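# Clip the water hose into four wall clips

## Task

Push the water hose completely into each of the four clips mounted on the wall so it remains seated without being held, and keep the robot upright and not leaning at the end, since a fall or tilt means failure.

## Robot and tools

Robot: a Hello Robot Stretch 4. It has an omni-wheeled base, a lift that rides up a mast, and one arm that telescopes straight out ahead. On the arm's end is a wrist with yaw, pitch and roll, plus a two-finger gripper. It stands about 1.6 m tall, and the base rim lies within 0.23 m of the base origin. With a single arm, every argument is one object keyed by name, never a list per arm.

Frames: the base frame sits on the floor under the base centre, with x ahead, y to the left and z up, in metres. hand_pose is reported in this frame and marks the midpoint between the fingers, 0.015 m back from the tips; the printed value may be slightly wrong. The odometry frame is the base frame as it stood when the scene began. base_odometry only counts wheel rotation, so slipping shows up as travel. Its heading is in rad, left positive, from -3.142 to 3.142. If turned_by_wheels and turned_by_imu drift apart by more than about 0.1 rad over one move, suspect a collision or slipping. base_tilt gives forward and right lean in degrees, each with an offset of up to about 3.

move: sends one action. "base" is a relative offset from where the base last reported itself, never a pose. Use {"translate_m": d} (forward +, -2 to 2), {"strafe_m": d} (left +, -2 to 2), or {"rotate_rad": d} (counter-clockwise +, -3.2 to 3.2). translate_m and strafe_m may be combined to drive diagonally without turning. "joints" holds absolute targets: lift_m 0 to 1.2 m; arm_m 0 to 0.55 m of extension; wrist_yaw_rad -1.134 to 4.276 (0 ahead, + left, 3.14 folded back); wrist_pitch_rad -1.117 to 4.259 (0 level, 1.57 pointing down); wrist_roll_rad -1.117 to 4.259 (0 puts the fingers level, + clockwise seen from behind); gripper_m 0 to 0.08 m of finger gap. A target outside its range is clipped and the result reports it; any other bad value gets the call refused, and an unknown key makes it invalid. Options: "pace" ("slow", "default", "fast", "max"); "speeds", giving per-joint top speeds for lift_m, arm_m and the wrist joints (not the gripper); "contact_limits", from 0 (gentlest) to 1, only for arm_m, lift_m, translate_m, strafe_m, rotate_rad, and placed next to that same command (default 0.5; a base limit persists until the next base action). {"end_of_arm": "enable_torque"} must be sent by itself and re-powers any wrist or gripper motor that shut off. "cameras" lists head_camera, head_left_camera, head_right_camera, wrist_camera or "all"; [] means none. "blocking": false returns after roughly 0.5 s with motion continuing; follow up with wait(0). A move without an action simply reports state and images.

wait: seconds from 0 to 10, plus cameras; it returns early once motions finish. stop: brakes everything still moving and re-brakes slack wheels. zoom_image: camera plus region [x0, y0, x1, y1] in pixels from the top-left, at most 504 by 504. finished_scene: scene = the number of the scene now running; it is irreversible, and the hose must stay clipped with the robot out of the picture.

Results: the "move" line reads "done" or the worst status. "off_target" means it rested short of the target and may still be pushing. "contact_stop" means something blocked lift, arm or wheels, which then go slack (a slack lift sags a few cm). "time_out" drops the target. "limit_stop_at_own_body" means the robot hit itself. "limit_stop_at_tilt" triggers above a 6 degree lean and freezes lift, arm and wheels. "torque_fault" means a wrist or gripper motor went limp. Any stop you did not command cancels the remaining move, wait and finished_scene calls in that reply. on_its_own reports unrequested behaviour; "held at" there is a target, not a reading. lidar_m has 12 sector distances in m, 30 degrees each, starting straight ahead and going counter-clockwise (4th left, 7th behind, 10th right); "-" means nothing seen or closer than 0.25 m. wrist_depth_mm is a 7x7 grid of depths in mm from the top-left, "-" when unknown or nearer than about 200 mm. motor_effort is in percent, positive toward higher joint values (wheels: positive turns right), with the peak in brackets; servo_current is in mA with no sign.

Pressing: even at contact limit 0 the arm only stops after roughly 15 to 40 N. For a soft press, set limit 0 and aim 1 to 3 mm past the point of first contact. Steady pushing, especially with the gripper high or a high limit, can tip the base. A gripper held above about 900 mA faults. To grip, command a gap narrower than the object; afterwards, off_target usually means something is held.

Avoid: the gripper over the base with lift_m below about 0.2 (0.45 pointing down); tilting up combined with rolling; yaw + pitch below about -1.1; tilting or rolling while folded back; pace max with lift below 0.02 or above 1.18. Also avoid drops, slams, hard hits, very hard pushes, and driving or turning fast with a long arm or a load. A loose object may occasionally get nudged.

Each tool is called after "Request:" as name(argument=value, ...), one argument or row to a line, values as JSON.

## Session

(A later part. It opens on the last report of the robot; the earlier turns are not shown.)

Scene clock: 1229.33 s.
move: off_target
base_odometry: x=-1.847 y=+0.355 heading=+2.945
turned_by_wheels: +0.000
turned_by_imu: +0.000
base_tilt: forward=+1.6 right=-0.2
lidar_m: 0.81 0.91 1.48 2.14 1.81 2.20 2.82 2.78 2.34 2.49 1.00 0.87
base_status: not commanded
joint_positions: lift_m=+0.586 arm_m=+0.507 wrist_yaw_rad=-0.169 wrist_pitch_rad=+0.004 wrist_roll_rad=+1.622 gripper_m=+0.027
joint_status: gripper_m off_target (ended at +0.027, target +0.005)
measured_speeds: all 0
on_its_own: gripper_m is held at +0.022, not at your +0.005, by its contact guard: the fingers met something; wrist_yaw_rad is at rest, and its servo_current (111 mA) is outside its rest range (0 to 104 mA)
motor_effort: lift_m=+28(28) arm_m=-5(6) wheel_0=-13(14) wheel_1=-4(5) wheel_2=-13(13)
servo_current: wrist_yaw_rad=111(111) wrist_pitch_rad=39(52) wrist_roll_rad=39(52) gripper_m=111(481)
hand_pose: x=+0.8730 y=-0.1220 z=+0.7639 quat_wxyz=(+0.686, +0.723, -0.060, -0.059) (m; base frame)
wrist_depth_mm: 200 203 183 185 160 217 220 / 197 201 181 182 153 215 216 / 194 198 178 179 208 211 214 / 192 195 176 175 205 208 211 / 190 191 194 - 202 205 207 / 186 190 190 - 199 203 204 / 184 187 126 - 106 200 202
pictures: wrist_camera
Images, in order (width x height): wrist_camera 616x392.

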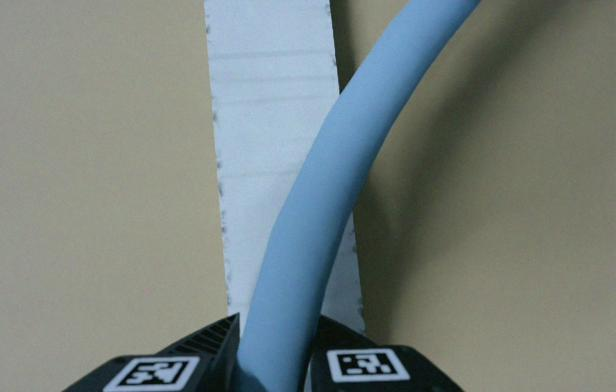

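Request:
move(
  joints={"gripper_m": 0.06},
  cameras=[],
)

Request:
move(
  joints={"arm_m": 0.33, "wrist_yaw_rad": 0, "gripper_m": 0.078},
  cameras=[],
)

Request:
move(
  base={"rotate_rad": -0.05},
  joints={"lift_m": 0.22, "wrist_roll_rad": 2.45},
  cameras=[],
)

Request:
move(
  base={"strafe_m": 0.19},
)

Request:
zoom_image(
  camera="head_camera",
  region=[50, 280, 350, 480],
)

Scene clock: 1243.43 s.
move: done
base_odometry: x=-1.848 y=+0.355 heading=+2.945
turned_by_wheels: +0.000
turned_by_imu: -0.002
base_tilt: forward=+1.4 right=-0.2
lidar_m: 0.84 0.92 1.47 2.13 1.81 2.21 2.82 2.78 2.34 2.48 1.14 0.86
base_status: not commanded
joint_positions: lift_m=+0.586 arm_m=+0.507 wrist_yaw_rad=-0.167 wrist_pitch_rad=+0.004 wrist_roll_rad=+1.621 gripper_m=+0.059
joint_status: all done
measured_speeds: all 0
motor_effort: lift_m=+28(28) arm_m=-5(5) wheel_0=-13(14) wheel_1=-4(4) wheel_2=-11(13)
servo_current: wrist_yaw_rad=85(111) wrist_pitch_rad=39(52) wrist_roll_rad=46(52) gripper_m=52(111)
hand_pose: x=+0.8732 y=-0.1216 z=+0.7639 quat_wxyz=(+0.687, +0.722, -0.059, -0.059) (m; base frame)
wrist_depth_mm: 199 202 182 182 211 212 146 / 196 200 200 180 208 141 214 / 193 197 198 178 205 209 211 / 191 194 196 176 - 206 208 / 190 192 193 173 201 204 206 / 186 189 191 170 198 201 203 / 184 122 167 121 107 199 201
pictures: none
No camera images: "cameras" was empty.

Scene clock: 1245.03 s.
move: done
base_odometry: x=-1.848 y=+0.355 heading=+2.948
turned_by_wheels: +0.003
turned_by_imu: +0.002
base_tilt: forward=+1.6 right=-0.4
lidar_m: 0.86 0.94 1.50 2.13 1.80 2.20 2.81 2.77 2.35 2.47 1.12 0.89
base_status: not commanded
joint_positions: lift_m=+0.586 arm_m=+0.330 wrist_yaw_rad=+0.001 wrist_pitch_rad=+0.004 wrist_roll_rad=+1.621 gripper_m=+0.078
joint_status: all done
measured_speeds: all 0
motor_effort: lift_m=+27(28) arm_m=-5(8) wheel_0=+3(13) wheel_1=+1(4) wheel_2=+3(11)
servo_current: wrist_yaw_rad=26(299) wrist_pitch_rad=46(52) wrist_roll_rad=52(52) gripper_m=39(65)
hand_pose: x=+0.7138 y=-0.0873 z=+0.7639 quat_wxyz=(+0.689, +0.725, +0.002, -0.001) (m; base frame)
wrist_depth_mm: 317 327 327 312 342 347 353 / 322 327 332 319 347 353 359 / 329 334 340 322 351 357 366 / 332 340 343 325 357 366 370 / 338 343 349 332 362 368 377 / 343 347 355 338 366 377 382 / 347 131 362 342 131 106 -
pictures: none
No camera images: "cameras" was empty.

Scene clock: 1247.53 s.
move: done
base_odometry: x=-1.848 y=+0.355 heading=+2.898
turned_by_wheels: -0.050
turned_by_imu: -0.051
base_tilt: forward=+1.7 right=-0.1
lidar_m: 0.86 0.93 1.34 2.12 1.82 2.11 2.82 2.87 2.33 2.60 1.19 0.88
base_status: done
joint_positions: lift_m=+0.221 arm_m=+0.330 wrist_yaw_rad=+0.001 wrist_pitch_rad=+0.004 wrist_roll_rad=+2.448 gripper_m=+0.078
joint_status: all done
measured_speeds: all 0
motor_effort: lift_m=+15(28) arm_m=-5(6) wheel_0=+4(10) wheel_1=+2(8) wheel_2=-1(9)
servo_current: wrist_yaw_rad=33(52) wrist_pitch_rad=39(52) wrist_roll_rad=52(130) gripper_m=39(59)
hand_pose: x=+0.7137 y=-0.0873 z=+0.3979 quat_wxyz=(+0.340, +0.940, +0.001, -0.002) (m; base frame)
wrist_depth_mm: 329 336 347 355 366 327 - / 329 338 345 357 366 379 - / 329 338 347 357 368 375 392 / 329 340 349 357 368 375 389 / 330 340 349 357 368 375 389 / 330 338 349 357 368 379 392 / 329 130 351 359 131 106 -
pictures: none
No camera images: "cameras" was empty.

Scene clock: 1249.43 s.
move: done
base_odometry: x=-1.893 y=+0.171 heading=+2.898
turned_by_wheels: +0.000
turned_by_imu: +0.000
base_tilt: forward=+1.4 right=-0.2
lidar_m: 0.88 0.94 1.40 1.94 1.66 1.86 2.78 3.02 2.51 2.79 1.21 0.89
base_status: done
joint_positions: lift_m=+0.221 arm_m=+0.330 wrist_yaw_rad=+0.001 wrist_pitch_rad=+0.004 wrist_roll_rad=+2.448 gripper_m=+0.078
joint_status: not commanded
measured_speeds: all 0
motor_effort: lift_m=+14(15) arm_m=-5(6) wheel_0=-3(15) wheel_1=+3(12) wheel_2=+0(5)
servo_current: wrist_yaw_rad=39(52) wrist_pitch_rad=39(59) wrist_roll_rad=46(59) gripper_m=39(52)
hand_pose: x=+0.7137 y=-0.0873 z=+0.3979 quat_wxyz=(+0.340, +0.940, +0.001, -0.002) (m; base frame)
wrist_depth_mm: 340 349 359 366 382 - - / 342 349 359 368 382 392 - / 342 351 362 368 384 392 404 / 342 351 359 368 382 394 402 / 343 353 364 373 382 397 - / 342 351 362 373 382 397 - / 340 131 364 370 131 106 -
pictures: head_camera, head_left_camera, head_right_camera, wrist_camera
Images, in order (width x height): head_camera 420x560, head_left_camera 420x672, head_right_camera 420x672, wrist_camera 616x392.

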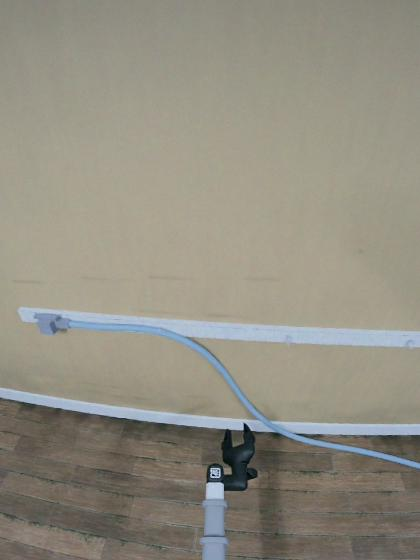

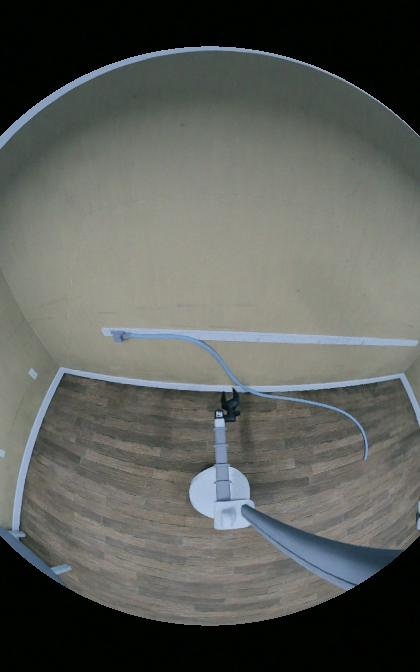

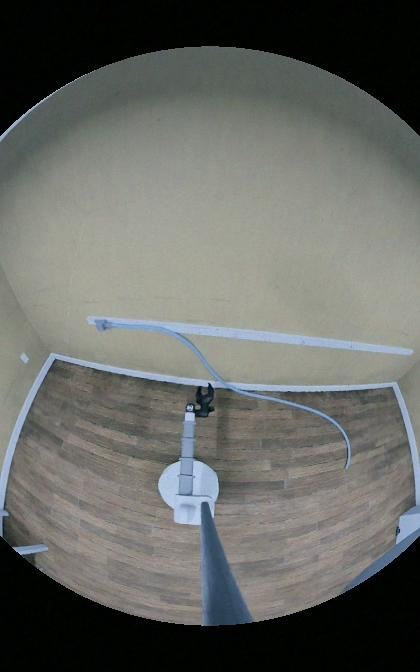

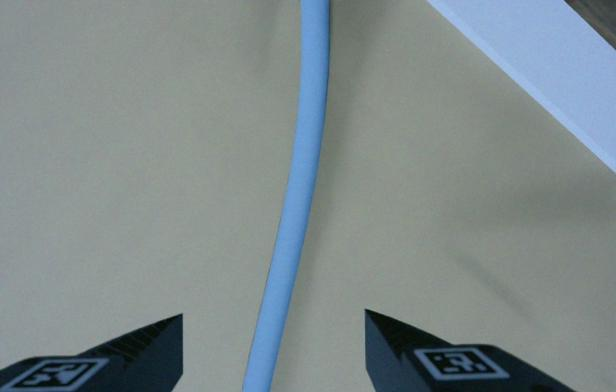

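Scaled by 1.680 from the camera's 420x560 image, which has a finer 1200x1600 frame.

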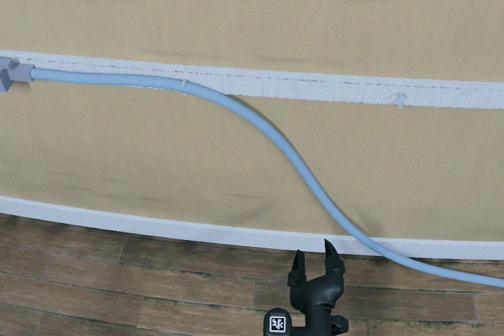

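Request:
move(
  base={"strafe_m": 0.005},
  joints={"arm_m": 0.468, "lift_m": 0.236, "wrist_roll_rad": 2.5},
  contact_limits={"arm_m": 0.2},
  cameras=["wrist_camera"],
)

Scene clock: 1260.97 s.
move: done
base_odometry: x=-1.895 y=+0.166 heading=+2.898
turned_by_wheels: +0.000
turned_by_imu: -0.002
base_tilt: forward=+1.6 right=+0.0
lidar_m: 0.87 0.93 1.40 1.93 1.67 1.85 2.80 3.00 2.50 2.80 1.20 0.89
base_status: done
joint_positions: lift_m=+0.235 arm_m=+0.468 wrist_yaw_rad=+0.001 wrist_pitch_rad=+0.004 wrist_roll_rad=+2.498 gripper_m=+0.078
joint_status: all done
measured_speeds: all 0
motor_effort: lift_m=+28(30) arm_m=+6(7) wheel_0=+2(13) wheel_1=-1(11) wheel_2=+0(5)
servo_current: wrist_yaw_rad=33(52) wrist_pitch_rad=46(52) wrist_roll_rad=39(78) gripper_m=33(52)
contact_limits: arm_m 0.2
hand_pose: x=+0.8514 y=-0.0873 z=+0.4129 quat_wxyz=(+0.316, +0.949, +0.001, -0.002) (m; base frame)
wrist_depth_mm: 208 216 223 226 236 245 253 / 211 216 224 227 237 246 254 / 210 217 224 228 239 246 254 / 211 217 224 228 239 247 255 / 211 217 225 213 240 247 254 / 211 217 225 234 239 249 256 / 211 130 225 234 131 106 259
pictures: wrist_camera
Images, in order (width x height): wrist_camera 616x392.

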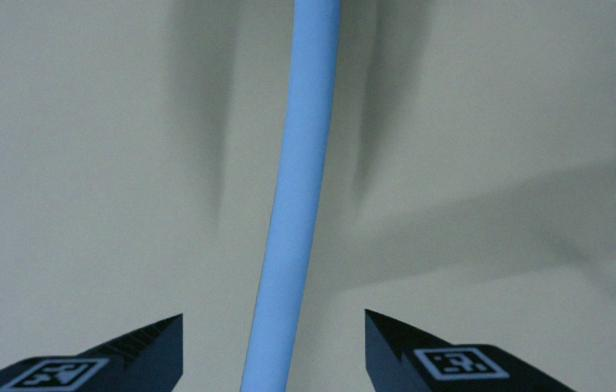

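Request:
move(
  joints={"arm_m": 0.512, "wrist_roll_rad": 2.62},
  contact_limits={"arm_m": 0.2},
  cameras=["wrist_camera"],
)

Request:
move(
  joints={"gripper_m": 0.005},
  cameras=["wrist_camera"],
)

Scene clock: 1271.43 s.
move: done
base_odometry: x=-1.895 y=+0.166 heading=+2.898
turned_by_wheels: +0.000
turned_by_imu: -0.002
base_tilt: forward=+1.4 right=-0.3
lidar_m: 0.88 0.92 1.40 1.92 1.68 1.84 2.79 3.02 2.51 2.79 1.19 0.90
base_status: not commanded
joint_positions: lift_m=+0.235 arm_m=+0.512 wrist_yaw_rad=+0.001 wrist_pitch_rad=+0.004 wrist_roll_rad=+2.618 gripper_m=+0.078
joint_status: all done
measured_speeds: all 0
motor_effort: lift_m=+28(28) arm_m=+5(7) wheel_0=+2(2) wheel_1=-1(2) wheel_2=+0(0)
servo_current: wrist_yaw_rad=39(52) wrist_pitch_rad=39(52) wrist_roll_rad=39(111) gripper_m=46(52)
contact_limits: arm_m 0.2
hand_pose: x=+0.8954 y=-0.0873 z=+0.4129 quat_wxyz=(+0.259, +0.966, +0.001, -0.002) (m; base frame)
wrist_depth_mm: 170 176 181 188 193 200 205 / 170 176 181 188 193 200 206 / 171 176 181 188 195 201 205 / 171 176 180 188 193 200 206 / 170 176 180 168 194 200 208 / 170 176 181 189 194 202 207 / 169 130 182 190 131 126 -
pictures: wrist_camera
Images, in order (width x height): wrist_camera 616x392.

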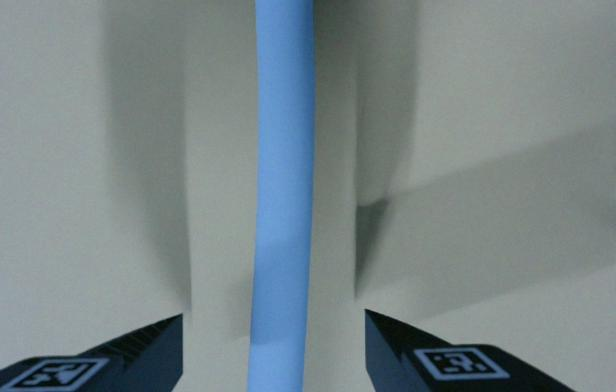

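Scene clock: 1273.13 s.
move: done
base_odometry: x=-1.895 y=+0.166 heading=+2.899
turned_by_wheels: +0.000
turned_by_imu: +0.000
base_tilt: forward=+1.6 right=-0.3
lidar_m: 0.89 0.92 1.41 1.93 1.68 1.85 2.77 2.98 2.51 2.79 1.20 0.89
base_status: not commanded
joint_positions: lift_m=+0.235 arm_m=+0.512 wrist_yaw_rad=+0.001 wrist_pitch_rad=+0.004 wrist_roll_rad=+2.619 gripper_m=+0.006
joint_status: all done
measured_speeds: all 0
motor_effort: lift_m=+27(28) arm_m=+6(6) wheel_0=+5(5) wheel_1=+1(2) wheel_2=+0(0)
servo_current: wrist_yaw_rad=39(59) wrist_pitch_rad=78(78) wrist_roll_rad=46(52) gripper_m=39(85)
contact_limits: arm_m 0.2
hand_pose: x=+0.8954 y=-0.0873 z=+0.4129 quat_wxyz=(+0.258, +0.966, +0.001, -0.002) (m; base frame)
wrist_depth_mm: 176 181 186 191 196 202 207 / 176 180 185 191 196 202 207 / 175 180 184 192 197 202 206 / 175 180 183 190 196 202 206 / 175 180 183 166 196 201 206 / 174 179 184 190 195 201 206 / 175 178 109 107 196 201 206
pictures: wrist_camera
Images, in order (width x height): wrist_camera 616x392.

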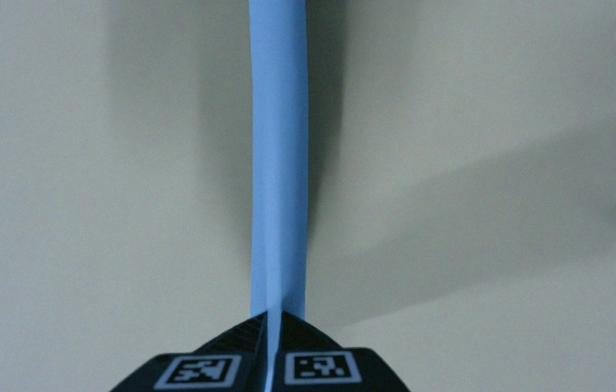

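Request:
move(
  joints={"gripper_m": 0.078},
  cameras=[],
)

Request:
move(
  joints={"arm_m": 0.532},
  contact_limits={"arm_m": 0.1},
  cameras=["wrist_camera"],
)

Request:
move(
  joints={"gripper_m": 0.005},
  cameras=["wrist_camera"],
)

Scene clock: 1281.40 s.
move: done
base_odometry: x=-1.895 y=+0.166 heading=+2.899
turned_by_wheels: +0.000
turned_by_imu: -0.002
base_tilt: forward=+1.4 right=-0.2
lidar_m: 0.88 0.95 1.42 1.92 1.67 1.84 2.78 3.00 2.51 2.81 1.21 0.87
base_status: not commanded
joint_positions: lift_m=+0.235 arm_m=+0.512 wrist_yaw_rad=+0.001 wrist_pitch_rad=+0.004 wrist_roll_rad=+2.619 gripper_m=+0.078
joint_status: all done
measured_speeds: all 0
motor_effort: lift_m=+28(28) arm_m=+5(6) wheel_0=+4(5) wheel_1=+1(2) wheel_2=+0(0)
servo_current: wrist_yaw_rad=39(52) wrist_pitch_rad=7(59) wrist_roll_rad=26(52) gripper_m=39(104)
contact_limits: arm_m 0.2
hand_pose: x=+0.8954 y=-0.0873 z=+0.4129 quat_wxyz=(+0.258, +0.966, +0.001, -0.002) (m; base frame)
wrist_depth_mm: 175 179 185 191 196 202 206 / 175 180 185 164 195 202 206 / 175 180 185 191 196 201 206 / 175 179 183 166 195 201 205 / 174 179 183 167 195 200 206 / 174 178 183 189 194 201 206 / 173 130 183 190 131 126 -
pictures: none
No camera images: "cameras" was empty.

Scene clock: 1282.13 s.
move: done
base_odometry: x=-1.895 y=+0.166 heading=+2.899
turned_by_wheels: +0.000
turned_by_imu: +0.000
base_tilt: forward=+1.6 right=+0.0
lidar_m: 0.88 0.93 1.40 1.93 1.69 1.84 2.79 3.01 2.52 2.79 1.22 0.90
base_status: not commanded
joint_positions: lift_m=+0.235 arm_m=+0.532 wrist_yaw_rad=+0.001 wrist_pitch_rad=+0.004 wrist_roll_rad=+2.619 gripper_m=+0.078
joint_status: all done
measured_speeds: all 0
motor_effort: lift_m=+27(28) arm_m=+6(7) wheel_0=+5(5) wheel_1=+1(2) wheel_2=+0(0)
servo_current: wrist_yaw_rad=26(46) wrist_pitch_rad=52(52) wrist_roll_rad=52(52) gripper_m=46(52)
contact_limits: arm_m 0.1
hand_pose: x=+0.9154 y=-0.0873 z=+0.4129 quat_wxyz=(+0.258, +0.966, +0.001, -0.002) (m; base frame)
wrist_depth_mm: 156 160 165 171 175 181 185 / 157 160 165 151 174 180 185 / 156 160 166 153 174 180 185 / 157 160 164 153 174 180 184 / 156 160 164 146 174 179 184 / 156 159 163 145 174 179 184 / 154 130 163 170 131 126 -
pictures: wrist_camera
Images, in order (width x height): wrist_camera 616x392.

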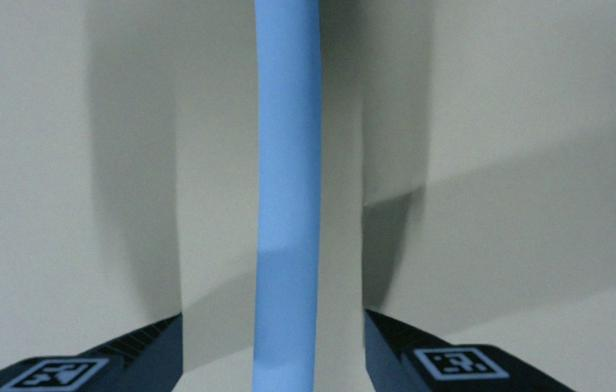

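Scene clock: 1283.53 s.
move: off_target
base_odometry: x=-1.895 y=+0.166 heading=+2.899
turned_by_wheels: +0.000
turned_by_imu: -0.001
base_tilt: forward=+1.4 right=-0.1
lidar_m: 0.89 0.92 1.41 1.93 1.68 1.83 2.79 3.00 2.50 2.79 1.21 0.89
base_status: not commanded
joint_positions: lift_m=+0.235 arm_m=+0.532 wrist_yaw_rad=+0.001 wrist_pitch_rad=+0.004 wrist_roll_rad=+2.619 gripper_m=+0.021
joint_status: gripper_m off_target (ended at +0.021, target +0.005)
measured_speeds: all 0
on_its_own: gripper_m is held at +0.015, not at your +0.005, by its contact guard: the fingers met something
motor_effort: lift_m=+27(28) arm_m=+6(6) wheel_0=+5(5) wheel_1=+1(2) wheel_2=+0(0)
servo_current: wrist_yaw_rad=26(39) wrist_pitch_rad=39(59) wrist_roll_rad=65(65) gripper_m=156(696)
contact_limits: arm_m 0.1
hand_pose: x=+0.9154 y=-0.0873 z=+0.4129 quat_wxyz=(+0.258, +0.966, +0.001, -0.002) (m; base frame)
wrist_depth_mm: 156 160 164 170 175 181 185 / 156 160 163 170 175 180 185 / 156 160 164 171 174 179 185 / 156 160 163 170 174 179 185 / 155 159 163 170 174 179 184 / 155 159 162 146 174 179 183 / 155 158 126 - 105 180 183
pictures: wrist_camera
Images, in order (width x height): wrist_camera 616x392.

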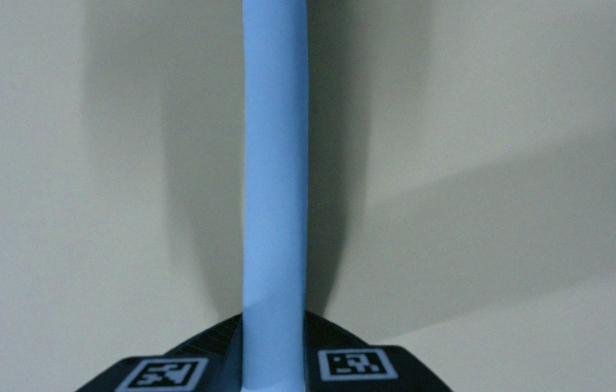

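Request:
move(
  joints={"arm_m": 0.46},
  cameras=[],
)

Request:
move(
  base={"strafe_m": -0.17},
  joints={"lift_m": 0.579, "wrist_roll_rad": 1.57, "wrist_yaw_rad": 0},
  cameras=["wrist_camera", "head_camera"],
)

Request:
zoom_image(
  camera="head_camera",
  region=[100, 310, 300, 410],
)

Scene clock: 1292.63 s.
move: done
base_odometry: x=-1.895 y=+0.166 heading=+2.899
turned_by_wheels: +0.000
turned_by_imu: -0.002
base_tilt: forward=+1.5 right=+0.0
lidar_m: 0.83 0.91 1.41 1.94 1.68 1.84 2.78 3.01 2.51 2.78 1.20 0.85
base_status: not commanded
joint_positions: lift_m=+0.235 arm_m=+0.460 wrist_yaw_rad=+0.001 wrist_pitch_rad=+0.004 wrist_roll_rad=+2.619 gripper_m=+0.021
joint_status: all done
measured_speeds: all 0
on_its_own: gripper_m is held at +0.015, not at your +0.005, by its contact guard: the fingers met something
motor_effort: lift_m=+27(28) arm_m=-6(8) wheel_0=+5(5) wheel_1=+1(2) wheel_2=+0(0)
servo_current: wrist_yaw_rad=26(52) wrist_pitch_rad=39(52) wrist_roll_rad=39(46) gripper_m=150(169)
hand_pose: x=+0.8439 y=-0.0873 z=+0.4129 quat_wxyz=(+0.258, +0.966, +0.001, -0.002) (m; base frame)
wrist_depth_mm: 217 224 231 242 248 256 265 / 218 224 231 242 248 256 265 / 218 224 231 242 248 256 266 / 219 225 230 242 248 257 266 / 218 225 230 146 249 257 265 / 218 225 229 143 249 257 265 / 218 223 126 - 105 258 266
pictures: none
No camera images: "cameras" was empty.

Scene clock: 1295.07 s.
move: done
base_odometry: x=-1.854 y=+0.330 heading=+2.899
turned_by_wheels: +0.000
turned_by_imu: +0.000
base_tilt: forward=+1.6 right=-0.2
lidar_m: 0.82 0.89 1.37 2.10 1.79 2.11 2.80 2.89 2.36 2.63 1.19 0.86
base_status: done
joint_positions: lift_m=+0.578 arm_m=+0.460 wrist_yaw_rad=+0.001 wrist_pitch_rad=+0.002 wrist_roll_rad=+1.576 gripper_m=+0.021
joint_status: all done
measured_speeds: all 0
on_its_own: gripper_m is held at +0.015, not at your +0.005, by its contact guard: the fingers met something
motor_effort: lift_m=+29(33) arm_m=-6(7) wheel_0=+5(13) wheel_1=+0(12) wheel_2=+0(4)
servo_current: wrist_yaw_rad=33(85) wrist_pitch_rad=39(52) wrist_roll_rad=46(221) gripper_m=156(169)
hand_pose: x=+0.8439 y=-0.0873 z=+0.7562 quat_wxyz=(+0.705, +0.709, +0.001, +0.000) (m; base frame)
wrist_depth_mm: 204 206 189 190 145 221 225 / 206 210 191 191 221 224 227 / 208 211 193 - 224 226 230 / 211 213 195 144 226 229 233 / 212 216 219 143 228 232 236 / 215 219 221 143 231 236 239 / 218 220 126 127 - 238 242
pictures: head_camera, wrist_camera
Images, in order (width x height): head_camera 420x560, wrist_camera 616x392.

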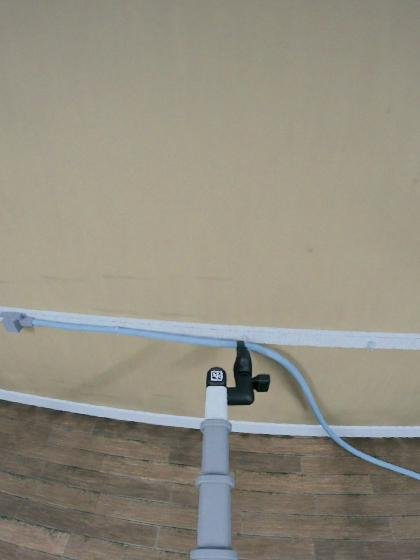

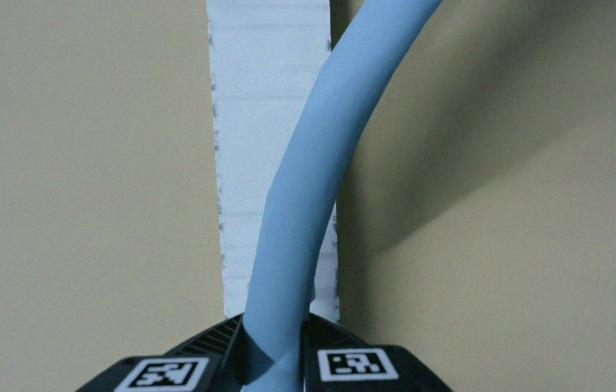

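Scaled by 2.520 from the camera's 420x560 image, which has a finer 1200x1600 frame.

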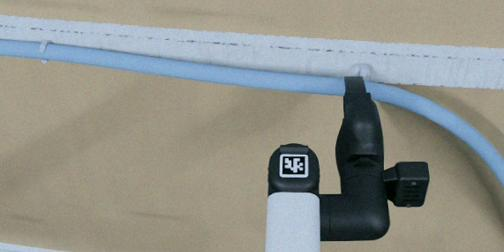

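Request:
move(
  base={"strafe_m": -0.03},
  pace="slow",
  contact_limits={"strafe_m": 0.3},
  cameras=["wrist_camera", "head_camera"],
)

Request:
zoom_image(
  camera="head_camera",
  region=[100, 310, 300, 410],
)

Request:
zoom_image(
  camera="head_camera",
  region=[0, 290, 140, 380],
)

Scene clock: 1308.47 s.
move: contact_stop
base_odometry: x=-1.846 y=+0.357 heading=+2.929
turned_by_wheels: +0.030
turned_by_imu: +0.029
base_tilt: forward=+1.5 right=-0.1
lidar_m: 0.82 0.93 1.43 2.13 1.82 2.21 2.81 2.80 2.34 2.58 1.16 0.85
base_status: strafe_m contact_stop (by the wheels' count: -0.028 of -0.030)
joint_positions: lift_m=+0.578 arm_m=+0.460 wrist_yaw_rad=+0.002 wrist_pitch_rad=+0.002 wrist_roll_rad=+1.575 gripper_m=+0.021
joint_status: not commanded
measured_speeds: all 0
on_its_own: gripper_m is held at +0.015, not at your +0.005, by its contact guard: the fingers met something; the wheels are slack since a contact_stop
motor_effort: lift_m=+29(29) arm_m=-6(6) wheel_0=+0(24) wheel_1=+0(7) wheel_2=+0(11)
servo_current: wrist_yaw_rad=33(65) wrist_pitch_rad=26(46) wrist_roll_rad=52(59) gripper_m=156(169)
contact_limits: strafe_m 0.3
hand_pose: x=+0.8440 y=-0.0869 z=+0.7562 quat_wxyz=(+0.705, +0.709, +0.002, +0.000) (m; base frame)
wrist_depth_mm: 196 200 181 183 - 214 216 / 200 202 184 186 213 218 221 / 203 206 189 - 219 221 224 / 206 209 191 141 222 225 229 / 210 213 214 141 226 230 233 / 213 217 218 142 230 234 238 / 217 220 125 127 - 238 242
pictures: head_camera, wrist_camera
Images, in order (width x height): head_camera 420x560, wrist_camera 616x392.

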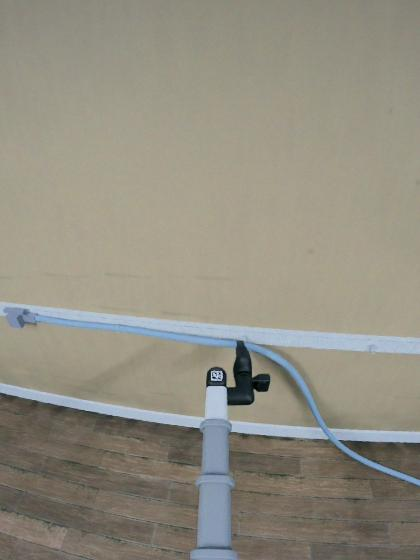

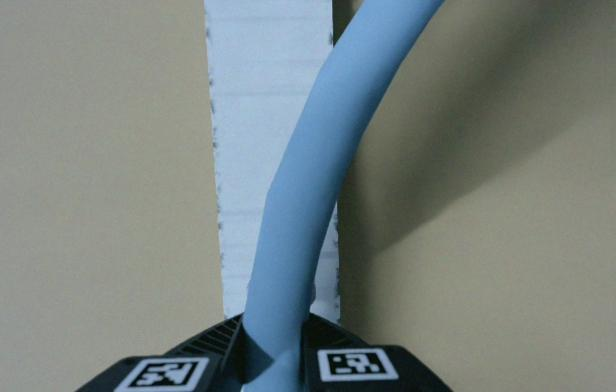

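Scaled by 2.520 from the camera's 420x560 image, which has a finer 1200x1600 frame.

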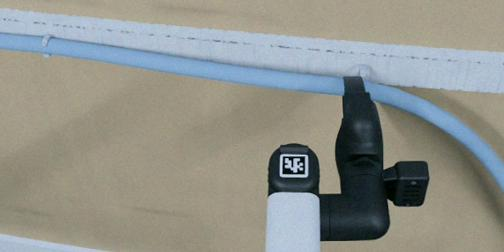

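Scaled by 3.600 from the camera's 420x560 image, which has a finer 1200x1600 frame.

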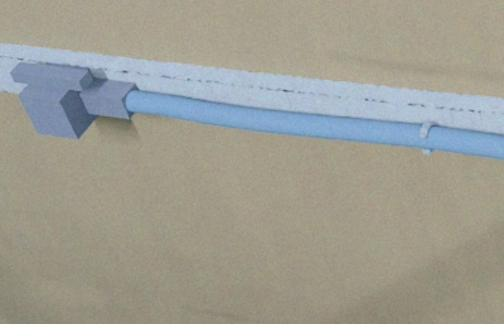

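Request:
move(
  joints={"gripper_m": 0.024},
  cameras=[],
)

Request:
move(
  base={"rotate_rad": -0.045},
  pace="slow",
  cameras=[],
)

Request:
move(
  joints={"gripper_m": 0.005},
  cameras=["wrist_camera", "head_camera"],
)

Request:
zoom_image(
  camera="head_camera",
  region=[200, 310, 300, 400],
)

Scene clock: 1317.80 s.
move: done
base_odometry: x=-1.846 y=+0.357 heading=+2.929
turned_by_wheels: +0.000
turned_by_imu: -0.002
base_tilt: forward=+1.4 right=-0.2
lidar_m: 0.83 0.93 1.45 2.14 1.82 2.19 2.82 2.79 2.34 2.59 1.15 0.83
base_status: not commanded
joint_positions: lift_m=+0.578 arm_m=+0.460 wrist_yaw_rad=+0.002 wrist_pitch_rad=+0.002 wrist_roll_rad=+1.575 gripper_m=+0.025
joint_status: all done
measured_speeds: all 0
on_its_own: the wheels are slack since a contact_stop
motor_effort: lift_m=+29(29) arm_m=-6(6) wheel_0=+0(0) wheel_1=+0(1) wheel_2=+0(0)
servo_current: wrist_yaw_rad=39(52) wrist_pitch_rad=46(52) wrist_roll_rad=39(52) gripper_m=46(150)
contact_limits: strafe_m 0.3
hand_pose: x=+0.8440 y=-0.0869 z=+0.7562 quat_wxyz=(+0.706, +0.709, +0.002, +0.000) (m; base frame)
wrist_depth_mm: 196 200 181 182 - 214 216 / 199 204 184 186 128 217 220 / 203 206 189 189 218 221 225 / 206 210 191 - 221 225 229 / 210 213 215 136 225 230 233 / 213 216 218 139 229 235 238 / 217 219 129 128 - 238 243
pictures: none
No camera images: "cameras" was empty.

Scene clock: 1318.50 s.
move: done
base_odometry: x=-1.846 y=+0.357 heading=+2.889
turned_by_wheels: -0.040
turned_by_imu: -0.040
base_tilt: forward=+1.6 right=-0.1
lidar_m: 0.83 0.92 1.28 2.12 1.82 2.08 2.80 2.87 2.32 2.59 1.19 0.86
base_status: done
joint_positions: lift_m=+0.578 arm_m=+0.460 wrist_yaw_rad=+0.015 wrist_pitch_rad=+0.003 wrist_roll_rad=+1.575 gripper_m=+0.025
joint_status: not commanded
measured_speeds: all 0
motor_effort: lift_m=+29(29) arm_m=-5(6) wheel_0=+26(26) wheel_1=+12(13) wheel_2=+20(22)
servo_current: wrist_yaw_rad=72(78) wrist_pitch_rad=33(46) wrist_roll_rad=52(52) gripper_m=39(46)
hand_pose: x=+0.8450 y=-0.0843 z=+0.7560 quat_wxyz=(+0.706, +0.709, +0.006, +0.004) (m; base frame)
wrist_depth_mm: 189 193 174 176 - 207 210 / 193 196 178 179 208 211 216 / 196 201 183 - 213 216 220 / 201 205 187 - 217 221 225 / 206 209 210 141 221 227 230 / 210 214 194 140 228 232 236 / 215 216 130 130 - 237 242
pictures: none
No camera images: "cameras" was empty.

Scene clock: 1319.37 s.
move: off_target
base_odometry: x=-1.846 y=+0.357 heading=+2.889
turned_by_wheels: +0.000
turned_by_imu: +0.000
base_tilt: forward=+1.5 right=-0.2
lidar_m: 0.83 0.92 1.25 2.13 1.81 2.10 2.81 2.90 2.33 2.59 1.18 0.85
base_status: not commanded
joint_positions: lift_m=+0.578 arm_m=+0.460 wrist_yaw_rad=+0.015 wrist_pitch_rad=+0.003 wrist_roll_rad=+1.575 gripper_m=+0.022
joint_status: gripper_m off_target (ended at +0.022, target +0.005)
measured_speeds: all 0
on_its_own: gripper_m is held at +0.017, not at your +0.005, by its contact guard: the fingers met something
motor_effort: lift_m=+29(29) arm_m=-5(6) wheel_0=+26(26) wheel_1=+11(12) wheel_2=+20(20)
servo_current: wrist_yaw_rad=72(85) wrist_pitch_rad=52(59) wrist_roll_rad=33(52) gripper_m=130(325)
hand_pose: x=+0.8450 y=-0.0843 z=+0.7560 quat_wxyz=(+0.706, +0.709, +0.006, +0.004) (m; base frame)
wrist_depth_mm: 189 193 174 175 204 207 210 / 193 196 178 179 208 211 215 / 196 200 183 - 212 216 220 / 201 205 187 - 217 221 224 / 205 209 210 142 222 227 229 / 210 214 193 139 226 232 236 / 215 216 128 130 - 237 241
pictures: head_camera, wrist_camera
Images, in order (width x height): head_camera 420x560, wrist_camera 616x392.

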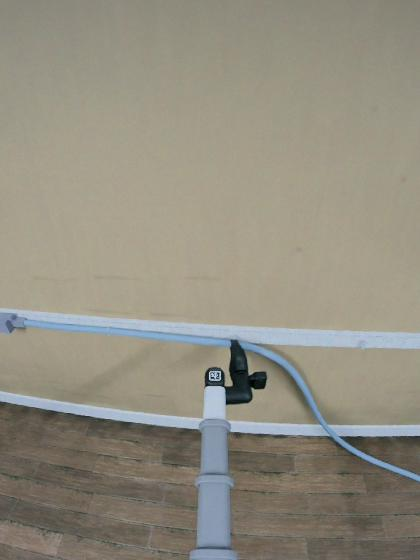

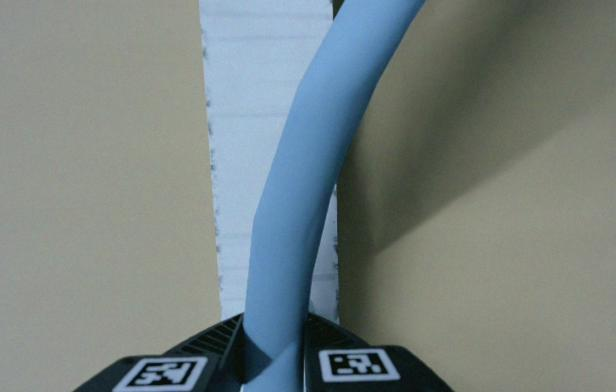

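Scaled by 5.040 from the camera's 420x560 image, which has a finer 1200x1600 frame.

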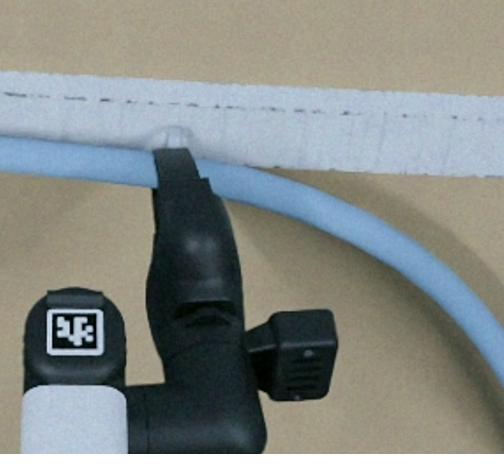

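Request:
move(
  joints={"arm_m": 0.44, "wrist_yaw_rad": 0},
  cameras=[],
)

Request:
move(
  joints={"gripper_m": 0.027},
  cameras=["head_camera"],
)

Request:
zoom_image(
  camera="head_camera",
  region=[200, 310, 300, 400],
)

Request:
move(
  base={"strafe_m": -0.035},
  pace="slow",
  cameras=[],
)

Request:
move(
  joints={"gripper_m": 0.005},
  cameras=["wrist_camera", "head_camera"],
)

Request:
zoom_image(
  camera="head_camera",
  region=[200, 310, 300, 400],
)

Scene clock: 1329.40 s.
move: done
base_odometry: x=-1.846 y=+0.357 heading=+2.889
turned_by_wheels: +0.000
turned_by_imu: -0.001
base_tilt: forward=+1.5 right=-0.4
lidar_m: 0.82 0.87 1.26 2.12 1.81 2.11 2.79 2.91 2.32 2.60 1.20 0.84
base_status: not commanded
joint_positions: lift_m=+0.578 arm_m=+0.440 wrist_yaw_rad=+0.015 wrist_pitch_rad=+0.003 wrist_roll_rad=+1.575 gripper_m=+0.022
joint_status: all done
measured_speeds: all 0
on_its_own: gripper_m is held at +0.017, not at your +0.005, by its contact guard: the fingers met something
motor_effort: lift_m=+29(29) arm_m=-7(8) wheel_0=+26(26) wheel_1=+12(12) wheel_2=+20(20)
servo_current: wrist_yaw_rad=85(111) wrist_pitch_rad=33(46) wrist_roll_rad=59(59) gripper_m=143(143)
hand_pose: x=+0.8252 y=-0.0842 z=+0.7560 quat_wxyz=(+0.706, +0.709, +0.006, +0.004) (m; base frame)
wrist_depth_mm: 206 209 192 193 137 224 229 / 211 214 198 197 227 230 236 / 215 220 201 - 232 236 239 / 220 224 206 - 237 242 246 / 224 229 230 141 241 248 252 / 230 234 235 140 249 254 258 / 235 237 128 130 - 259 265
pictures: none
No camera images: "cameras" was empty.

Scene clock: 1330.30 s.
move: done
base_odometry: x=-1.846 y=+0.357 heading=+2.888
turned_by_wheels: -0.001
turned_by_imu: -0.002
base_tilt: forward=+1.5 right=-0.2
lidar_m: 0.81 0.88 1.25 2.12 1.82 2.12 2.80 2.90 2.33 2.60 1.19 0.84
base_status: not commanded
joint_positions: lift_m=+0.578 arm_m=+0.440 wrist_yaw_rad=+0.015 wrist_pitch_rad=+0.003 wrist_roll_rad=+1.574 gripper_m=+0.027
joint_status: all done
measured_speeds: all 0
motor_effort: lift_m=+29(29) arm_m=-6(7) wheel_0=+20(26) wheel_1=+9(12) wheel_2=+15(20)
servo_current: wrist_yaw_rad=72(91) wrist_pitch_rad=33(52) wrist_roll_rad=39(52) gripper_m=33(150)
hand_pose: x=+0.8252 y=-0.0842 z=+0.7560 quat_wxyz=(+0.706, +0.708, +0.006, +0.004) (m; base frame)
wrist_depth_mm: 211 215 197 199 137 231 234 / 215 218 202 201 - 236 239 / 219 222 204 204 236 239 243 / 222 226 208 207 240 245 248 / 227 230 233 141 244 249 253 / 231 235 236 141 250 254 258 / 235 237 137 143 - 260 264
pictures: head_camera
Images, in order (width x height): head_camera 420x560.

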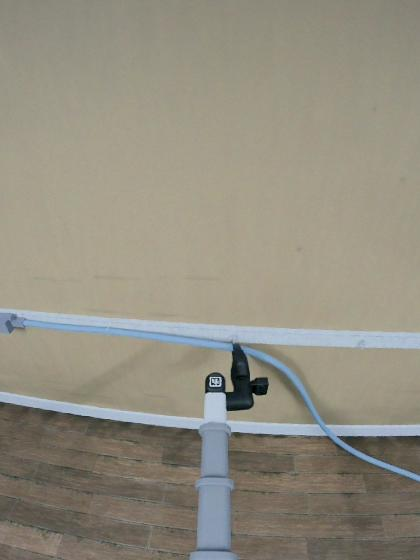

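Scaled by 5.040 from the camera's 420x560 image, which has a finer 1200x1600 frame.

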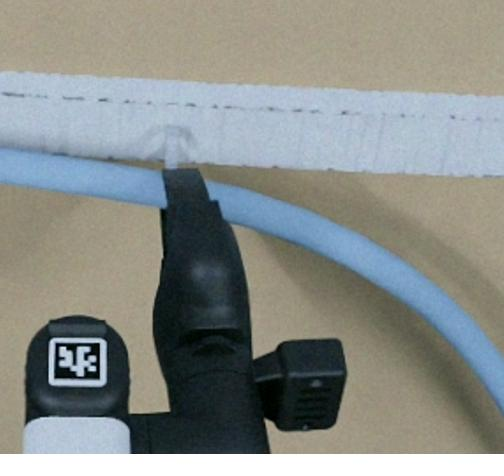

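Scene clock: 1331.67 s.
move: done
base_odometry: x=-1.838 y=+0.391 heading=+2.890
turned_by_wheels: +0.002
turned_by_imu: +0.002
base_tilt: forward=+1.5 right=-0.2
lidar_m: 0.82 0.89 1.25 2.16 1.82 2.14 2.81 2.83 2.32 2.55 1.19 0.86
base_status: done
joint_positions: lift_m=+0.578 arm_m=+0.440 wrist_yaw_rad=+0.015 wrist_pitch_rad=+0.003 wrist_roll_rad=+1.574 gripper_m=+0.027
joint_status: not commanded
measured_speeds: all 0
motor_effort: lift_m=+29(29) arm_m=-6(7) wheel_0=+15(23) wheel_1=+1(6) wheel_2=+8(15)
servo_current: wrist_yaw_rad=78(91) wrist_pitch_rad=52(52) wrist_roll_rad=39(59) gripper_m=39(52)
hand_pose: x=+0.8251 y=-0.0842 z=+0.7559 quat_wxyz=(+0.706, +0.708, +0.007, +0.004) (m; base frame)
wrist_depth_mm: 210 213 195 198 145 229 233 / 213 216 200 200 146 234 237 / 216 220 202 204 235 238 242 / 221 224 206 149 238 243 246 / 224 228 231 - 242 247 252 / 228 233 236 - 247 252 257 / 232 235 136 150 - 257 262
pictures: none
No camera images: "cameras" was empty.

Scene clock: 1332.57 s.
move: off_target
base_odometry: x=-1.838 y=+0.391 heading=+2.890
turned_by_wheels: +0.000
turned_by_imu: +0.000
base_tilt: forward=+1.4 right=-0.2
lidar_m: 0.82 0.87 1.26 2.17 1.82 2.12 2.81 2.86 2.31 2.57 1.20 0.86
base_status: not commanded
joint_positions: lift_m=+0.578 arm_m=+0.440 wrist_yaw_rad=+0.015 wrist_pitch_rad=+0.003 wrist_roll_rad=+1.574 gripper_m=+0.022
joint_status: gripper_m off_target (ended at +0.022, target +0.005)
measured_speeds: all 0
on_its_own: gripper_m is held at +0.017, not at your +0.005, by its contact guard: the fingers met something
motor_effort: lift_m=+29(29) arm_m=-6(7) wheel_0=+15(15) wheel_1=+2(2) wheel_2=+8(8)
servo_current: wrist_yaw_rad=78(85) wrist_pitch_rad=39(52) wrist_roll_rad=33(52) gripper_m=124(423)
hand_pose: x=+0.8251 y=-0.0842 z=+0.7559 quat_wxyz=(+0.706, +0.708, +0.007, +0.004) (m; base frame)
wrist_depth_mm: 209 213 196 197 144 229 233 / 213 216 200 200 149 234 238 / 216 220 202 204 235 237 242 / 221 224 208 147 238 242 247 / 224 228 231 - 242 247 251 / 228 233 235 154 247 251 256 / 233 235 129 148 - 257 263
pictures: head_camera, wrist_camera
Images, in order (width x height): head_camera 420x560, wrist_camera 616x392.

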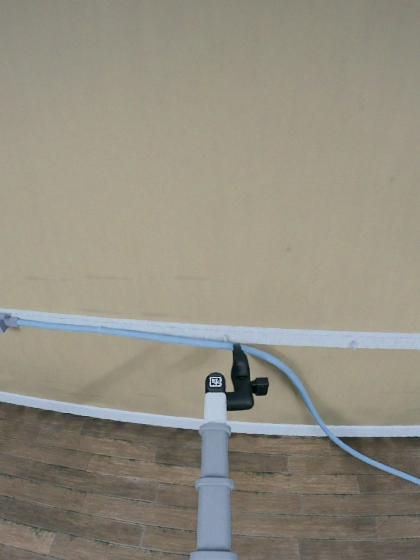

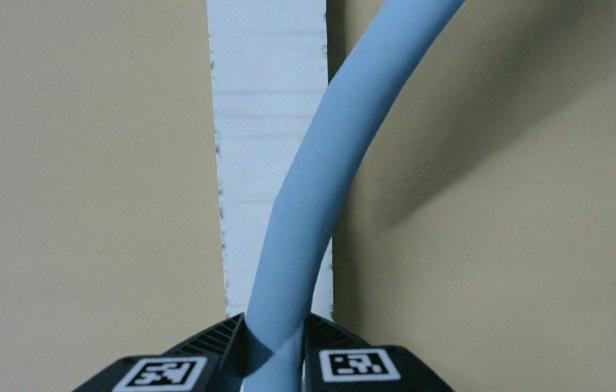

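Scaled by 5.040 from the camera's 420x560 image, which has a finer 1200x1600 frame.

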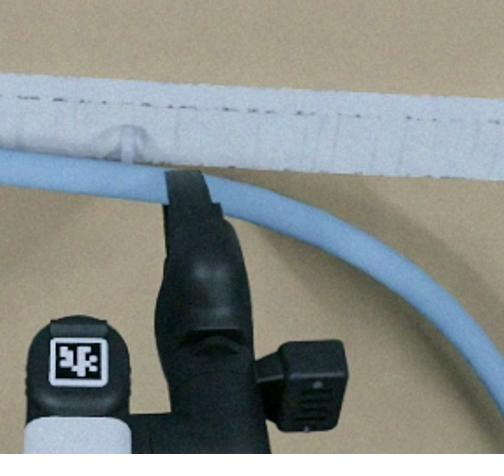

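Request:
move(
  joints={"arm_m": 0.465, "lift_m": 0.582},
  pace="slow",
  cameras=["head_camera", "wrist_camera"],
)

Request:
zoom_image(
  camera="head_camera",
  region=[200, 310, 300, 400],
)

Request:
move(
  joints={"arm_m": 0.48},
  pace="slow",
  cameras=["head_camera", "wrist_camera"],
)

Request:
zoom_image(
  camera="head_camera",
  region=[200, 310, 300, 400],
)

Scene clock: 1349.43 s.
move: done
base_odometry: x=-1.838 y=+0.391 heading=+2.890
turned_by_wheels: +0.000
turned_by_imu: -0.002
base_tilt: forward=+1.5 right=-0.3
lidar_m: 0.82 0.88 1.25 2.16 1.85 2.11 2.82 2.84 2.32 2.57 1.20 0.89
base_status: not commanded
joint_positions: lift_m=+0.581 arm_m=+0.464 wrist_yaw_rad=+0.015 wrist_pitch_rad=+0.003 wrist_roll_rad=+1.574 gripper_m=+0.022
joint_status: all done
measured_speeds: all 0
on_its_own: gripper_m is held at +0.017, not at your +0.005, by its contact guard: the fingers met something
motor_effort: lift_m=+29(33) arm_m=+10(11) wheel_0=+15(15) wheel_1=+3(3) wheel_2=+7(8)
servo_current: wrist_yaw_rad=72(91) wrist_pitch_rad=39(59) wrist_roll_rad=26(59) gripper_m=130(137)
hand_pose: x=+0.8492 y=-0.0843 z=+0.7589 quat_wxyz=(+0.706, +0.708, +0.006, +0.004) (m; base frame)
wrist_depth_mm: 189 194 175 177 161 208 211 / 193 196 178 179 208 211 215 / 196 200 181 181 211 216 218 / 199 203 184 156 214 219 222 / 202 206 207 - 218 223 226 / 205 210 211 156 223 227 230 / 209 211 128 146 109 230 235
pictures: head_camera, wrist_camera
Images, in order (width x height): head_camera 420x560, wrist_camera 616x392.

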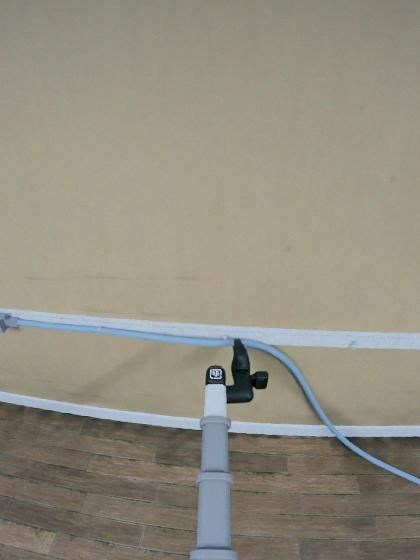

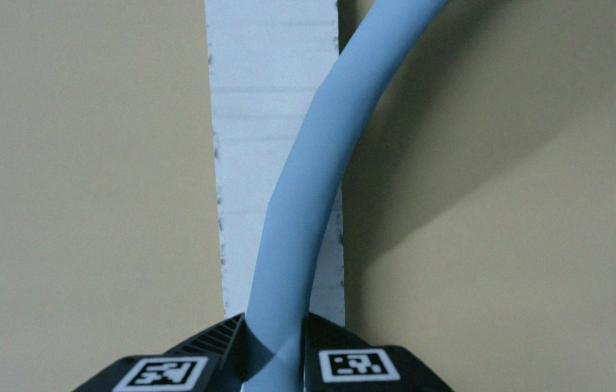

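Scaled by 5.040 from the camera's 420x560 image, which has a finer 1200x1600 frame.

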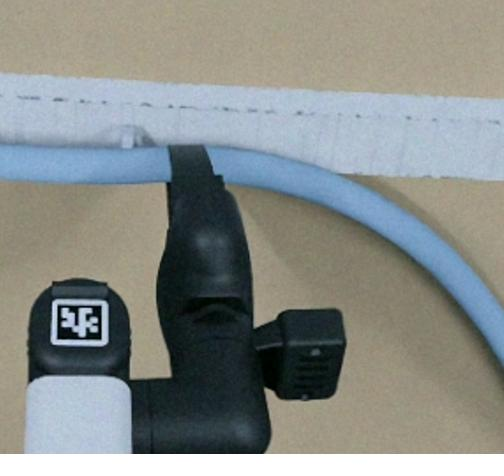

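Scene clock: 1350.50 s.
move: done
base_odometry: x=-1.838 y=+0.391 heading=+2.890
turned_by_wheels: +0.000
turned_by_imu: -0.001
base_tilt: forward=+1.5 right=-0.3
lidar_m: 0.84 0.93 1.26 2.16 1.84 2.12 2.81 2.84 2.31 2.57 1.20 0.88
base_status: not commanded
joint_positions: lift_m=+0.581 arm_m=+0.480 wrist_yaw_rad=+0.014 wrist_pitch_rad=+0.007 wrist_roll_rad=+1.574 gripper_m=+0.022
joint_status: all done
measured_speeds: all 0
on_its_own: gripper_m is held at +0.017, not at your +0.005, by its contact guard: the fingers met something
motor_effort: lift_m=+29(29) arm_m=+6(12) wheel_0=+13(15) wheel_1=+3(4) wheel_2=+7(8)
servo_current: wrist_yaw_rad=72(85) wrist_pitch_rad=46(65) wrist_roll_rad=39(59) gripper_m=130(137)
hand_pose: x=+0.8646 y=-0.0845 z=+0.7580 quat_wxyz=(+0.706, +0.708, +0.007, +0.002) (m; base frame)
wrist_depth_mm: 175 178 160 162 145 195 198 / 177 181 162 164 194 197 202 / 180 184 166 167 197 201 206 / 182 186 168 147 200 205 208 / 186 189 170 - 203 208 213 / 188 192 173 177 207 212 216 / 191 194 127 147 - 216 220
pictures: head_camera, wrist_camera
Images, in order (width x height): head_camera 420x560, wrist_camera 616x392.

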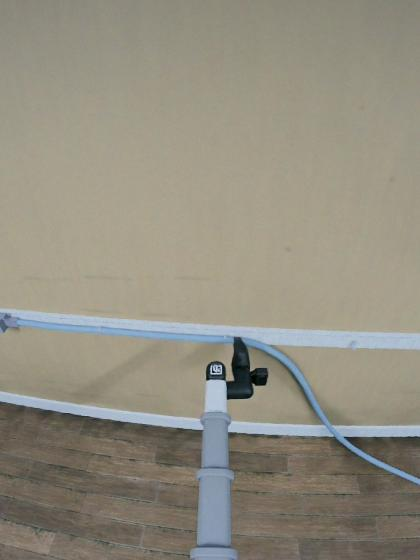

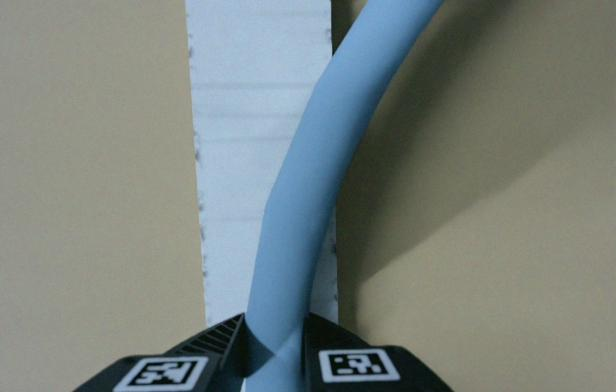

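Scaled by 5.040 from the camera's 420x560 image, which has a finer 1200x1600 frame.

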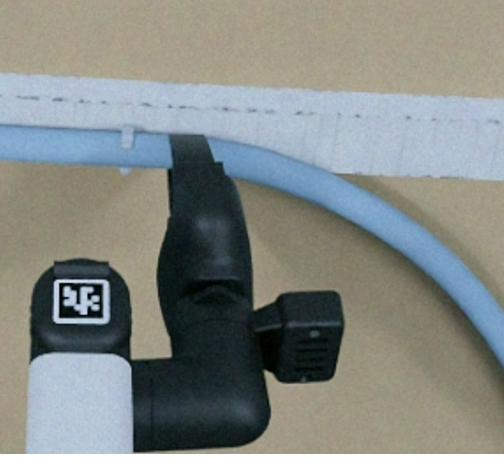

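Request:
move(
  joints={"arm_m": 0.5},
  pace="slow",
  contact_limits={"arm_m": 0.7},
  cameras=["head_camera"],
)

Request:
zoom_image(
  camera="head_camera",
  region=[200, 310, 300, 400],
)

Request:
zoom_image(
  camera="head_camera",
  region=[50, 300, 150, 360],
)

Scene clock: 1364.00 s.
move: done
base_odometry: x=-1.837 y=+0.391 heading=+2.890
turned_by_wheels: +0.000
turned_by_imu: +0.010
base_tilt: forward=+1.3 right=-0.3
lidar_m: 0.85 0.93 1.26 2.16 1.83 2.17 2.83 2.82 2.30 2.57 1.19 0.89
base_status: not commanded
joint_positions: lift_m=+0.581 arm_m=+0.499 wrist_yaw_rad=-0.003 wrist_pitch_rad=+0.008 wrist_roll_rad=+1.574 gripper_m=+0.022
joint_status: all done
measured_speeds: all 0
on_its_own: gripper_m is held at +0.017, not at your +0.005, by its contact guard: the fingers met something
motor_effort: lift_m=+29(29) arm_m=+17(20) wheel_0=+17(19) wheel_1=+10(13) wheel_2=-4(7)
servo_current: wrist_yaw_rad=39(78) wrist_pitch_rad=46(59) wrist_roll_rad=52(59) gripper_m=124(130)
contact_limits: arm_m 0.7
hand_pose: x=+0.8820 y=-0.0880 z=+0.7578 quat_wxyz=(+0.706, +0.708, +0.002, -0.004) (m; base frame)
wrist_depth_mm: 172 176 157 159 141 193 197 / 173 177 159 160 190 195 199 / 174 179 160 161 191 196 201 / 176 179 160 143 193 198 203 / 176 181 162 166 195 199 204 / 178 182 163 148 196 201 206 / 179 182 128 140 109 203 207
pictures: head_camera
Images, in order (width x height): head_camera 420x560.

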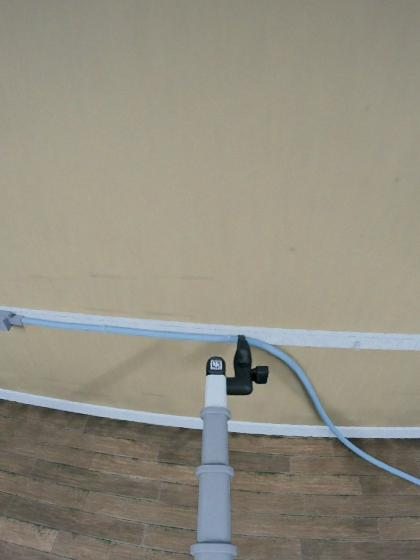

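Scaled by 5.040 from the camera's 420x560 image, which has a finer 1200x1600 frame.

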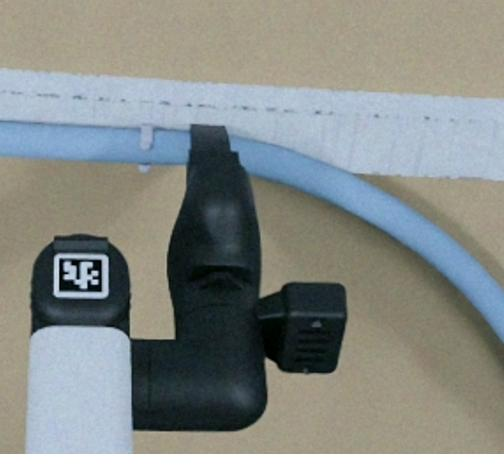

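Scaled by 5.040 from the camera's 420x560 image, which has a finer 1200x1600 frame.

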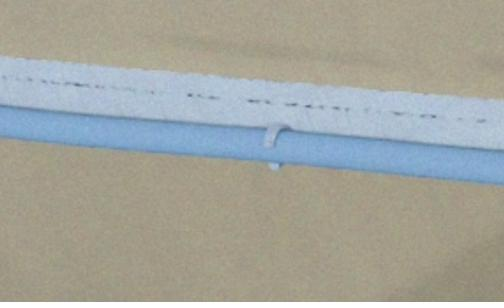

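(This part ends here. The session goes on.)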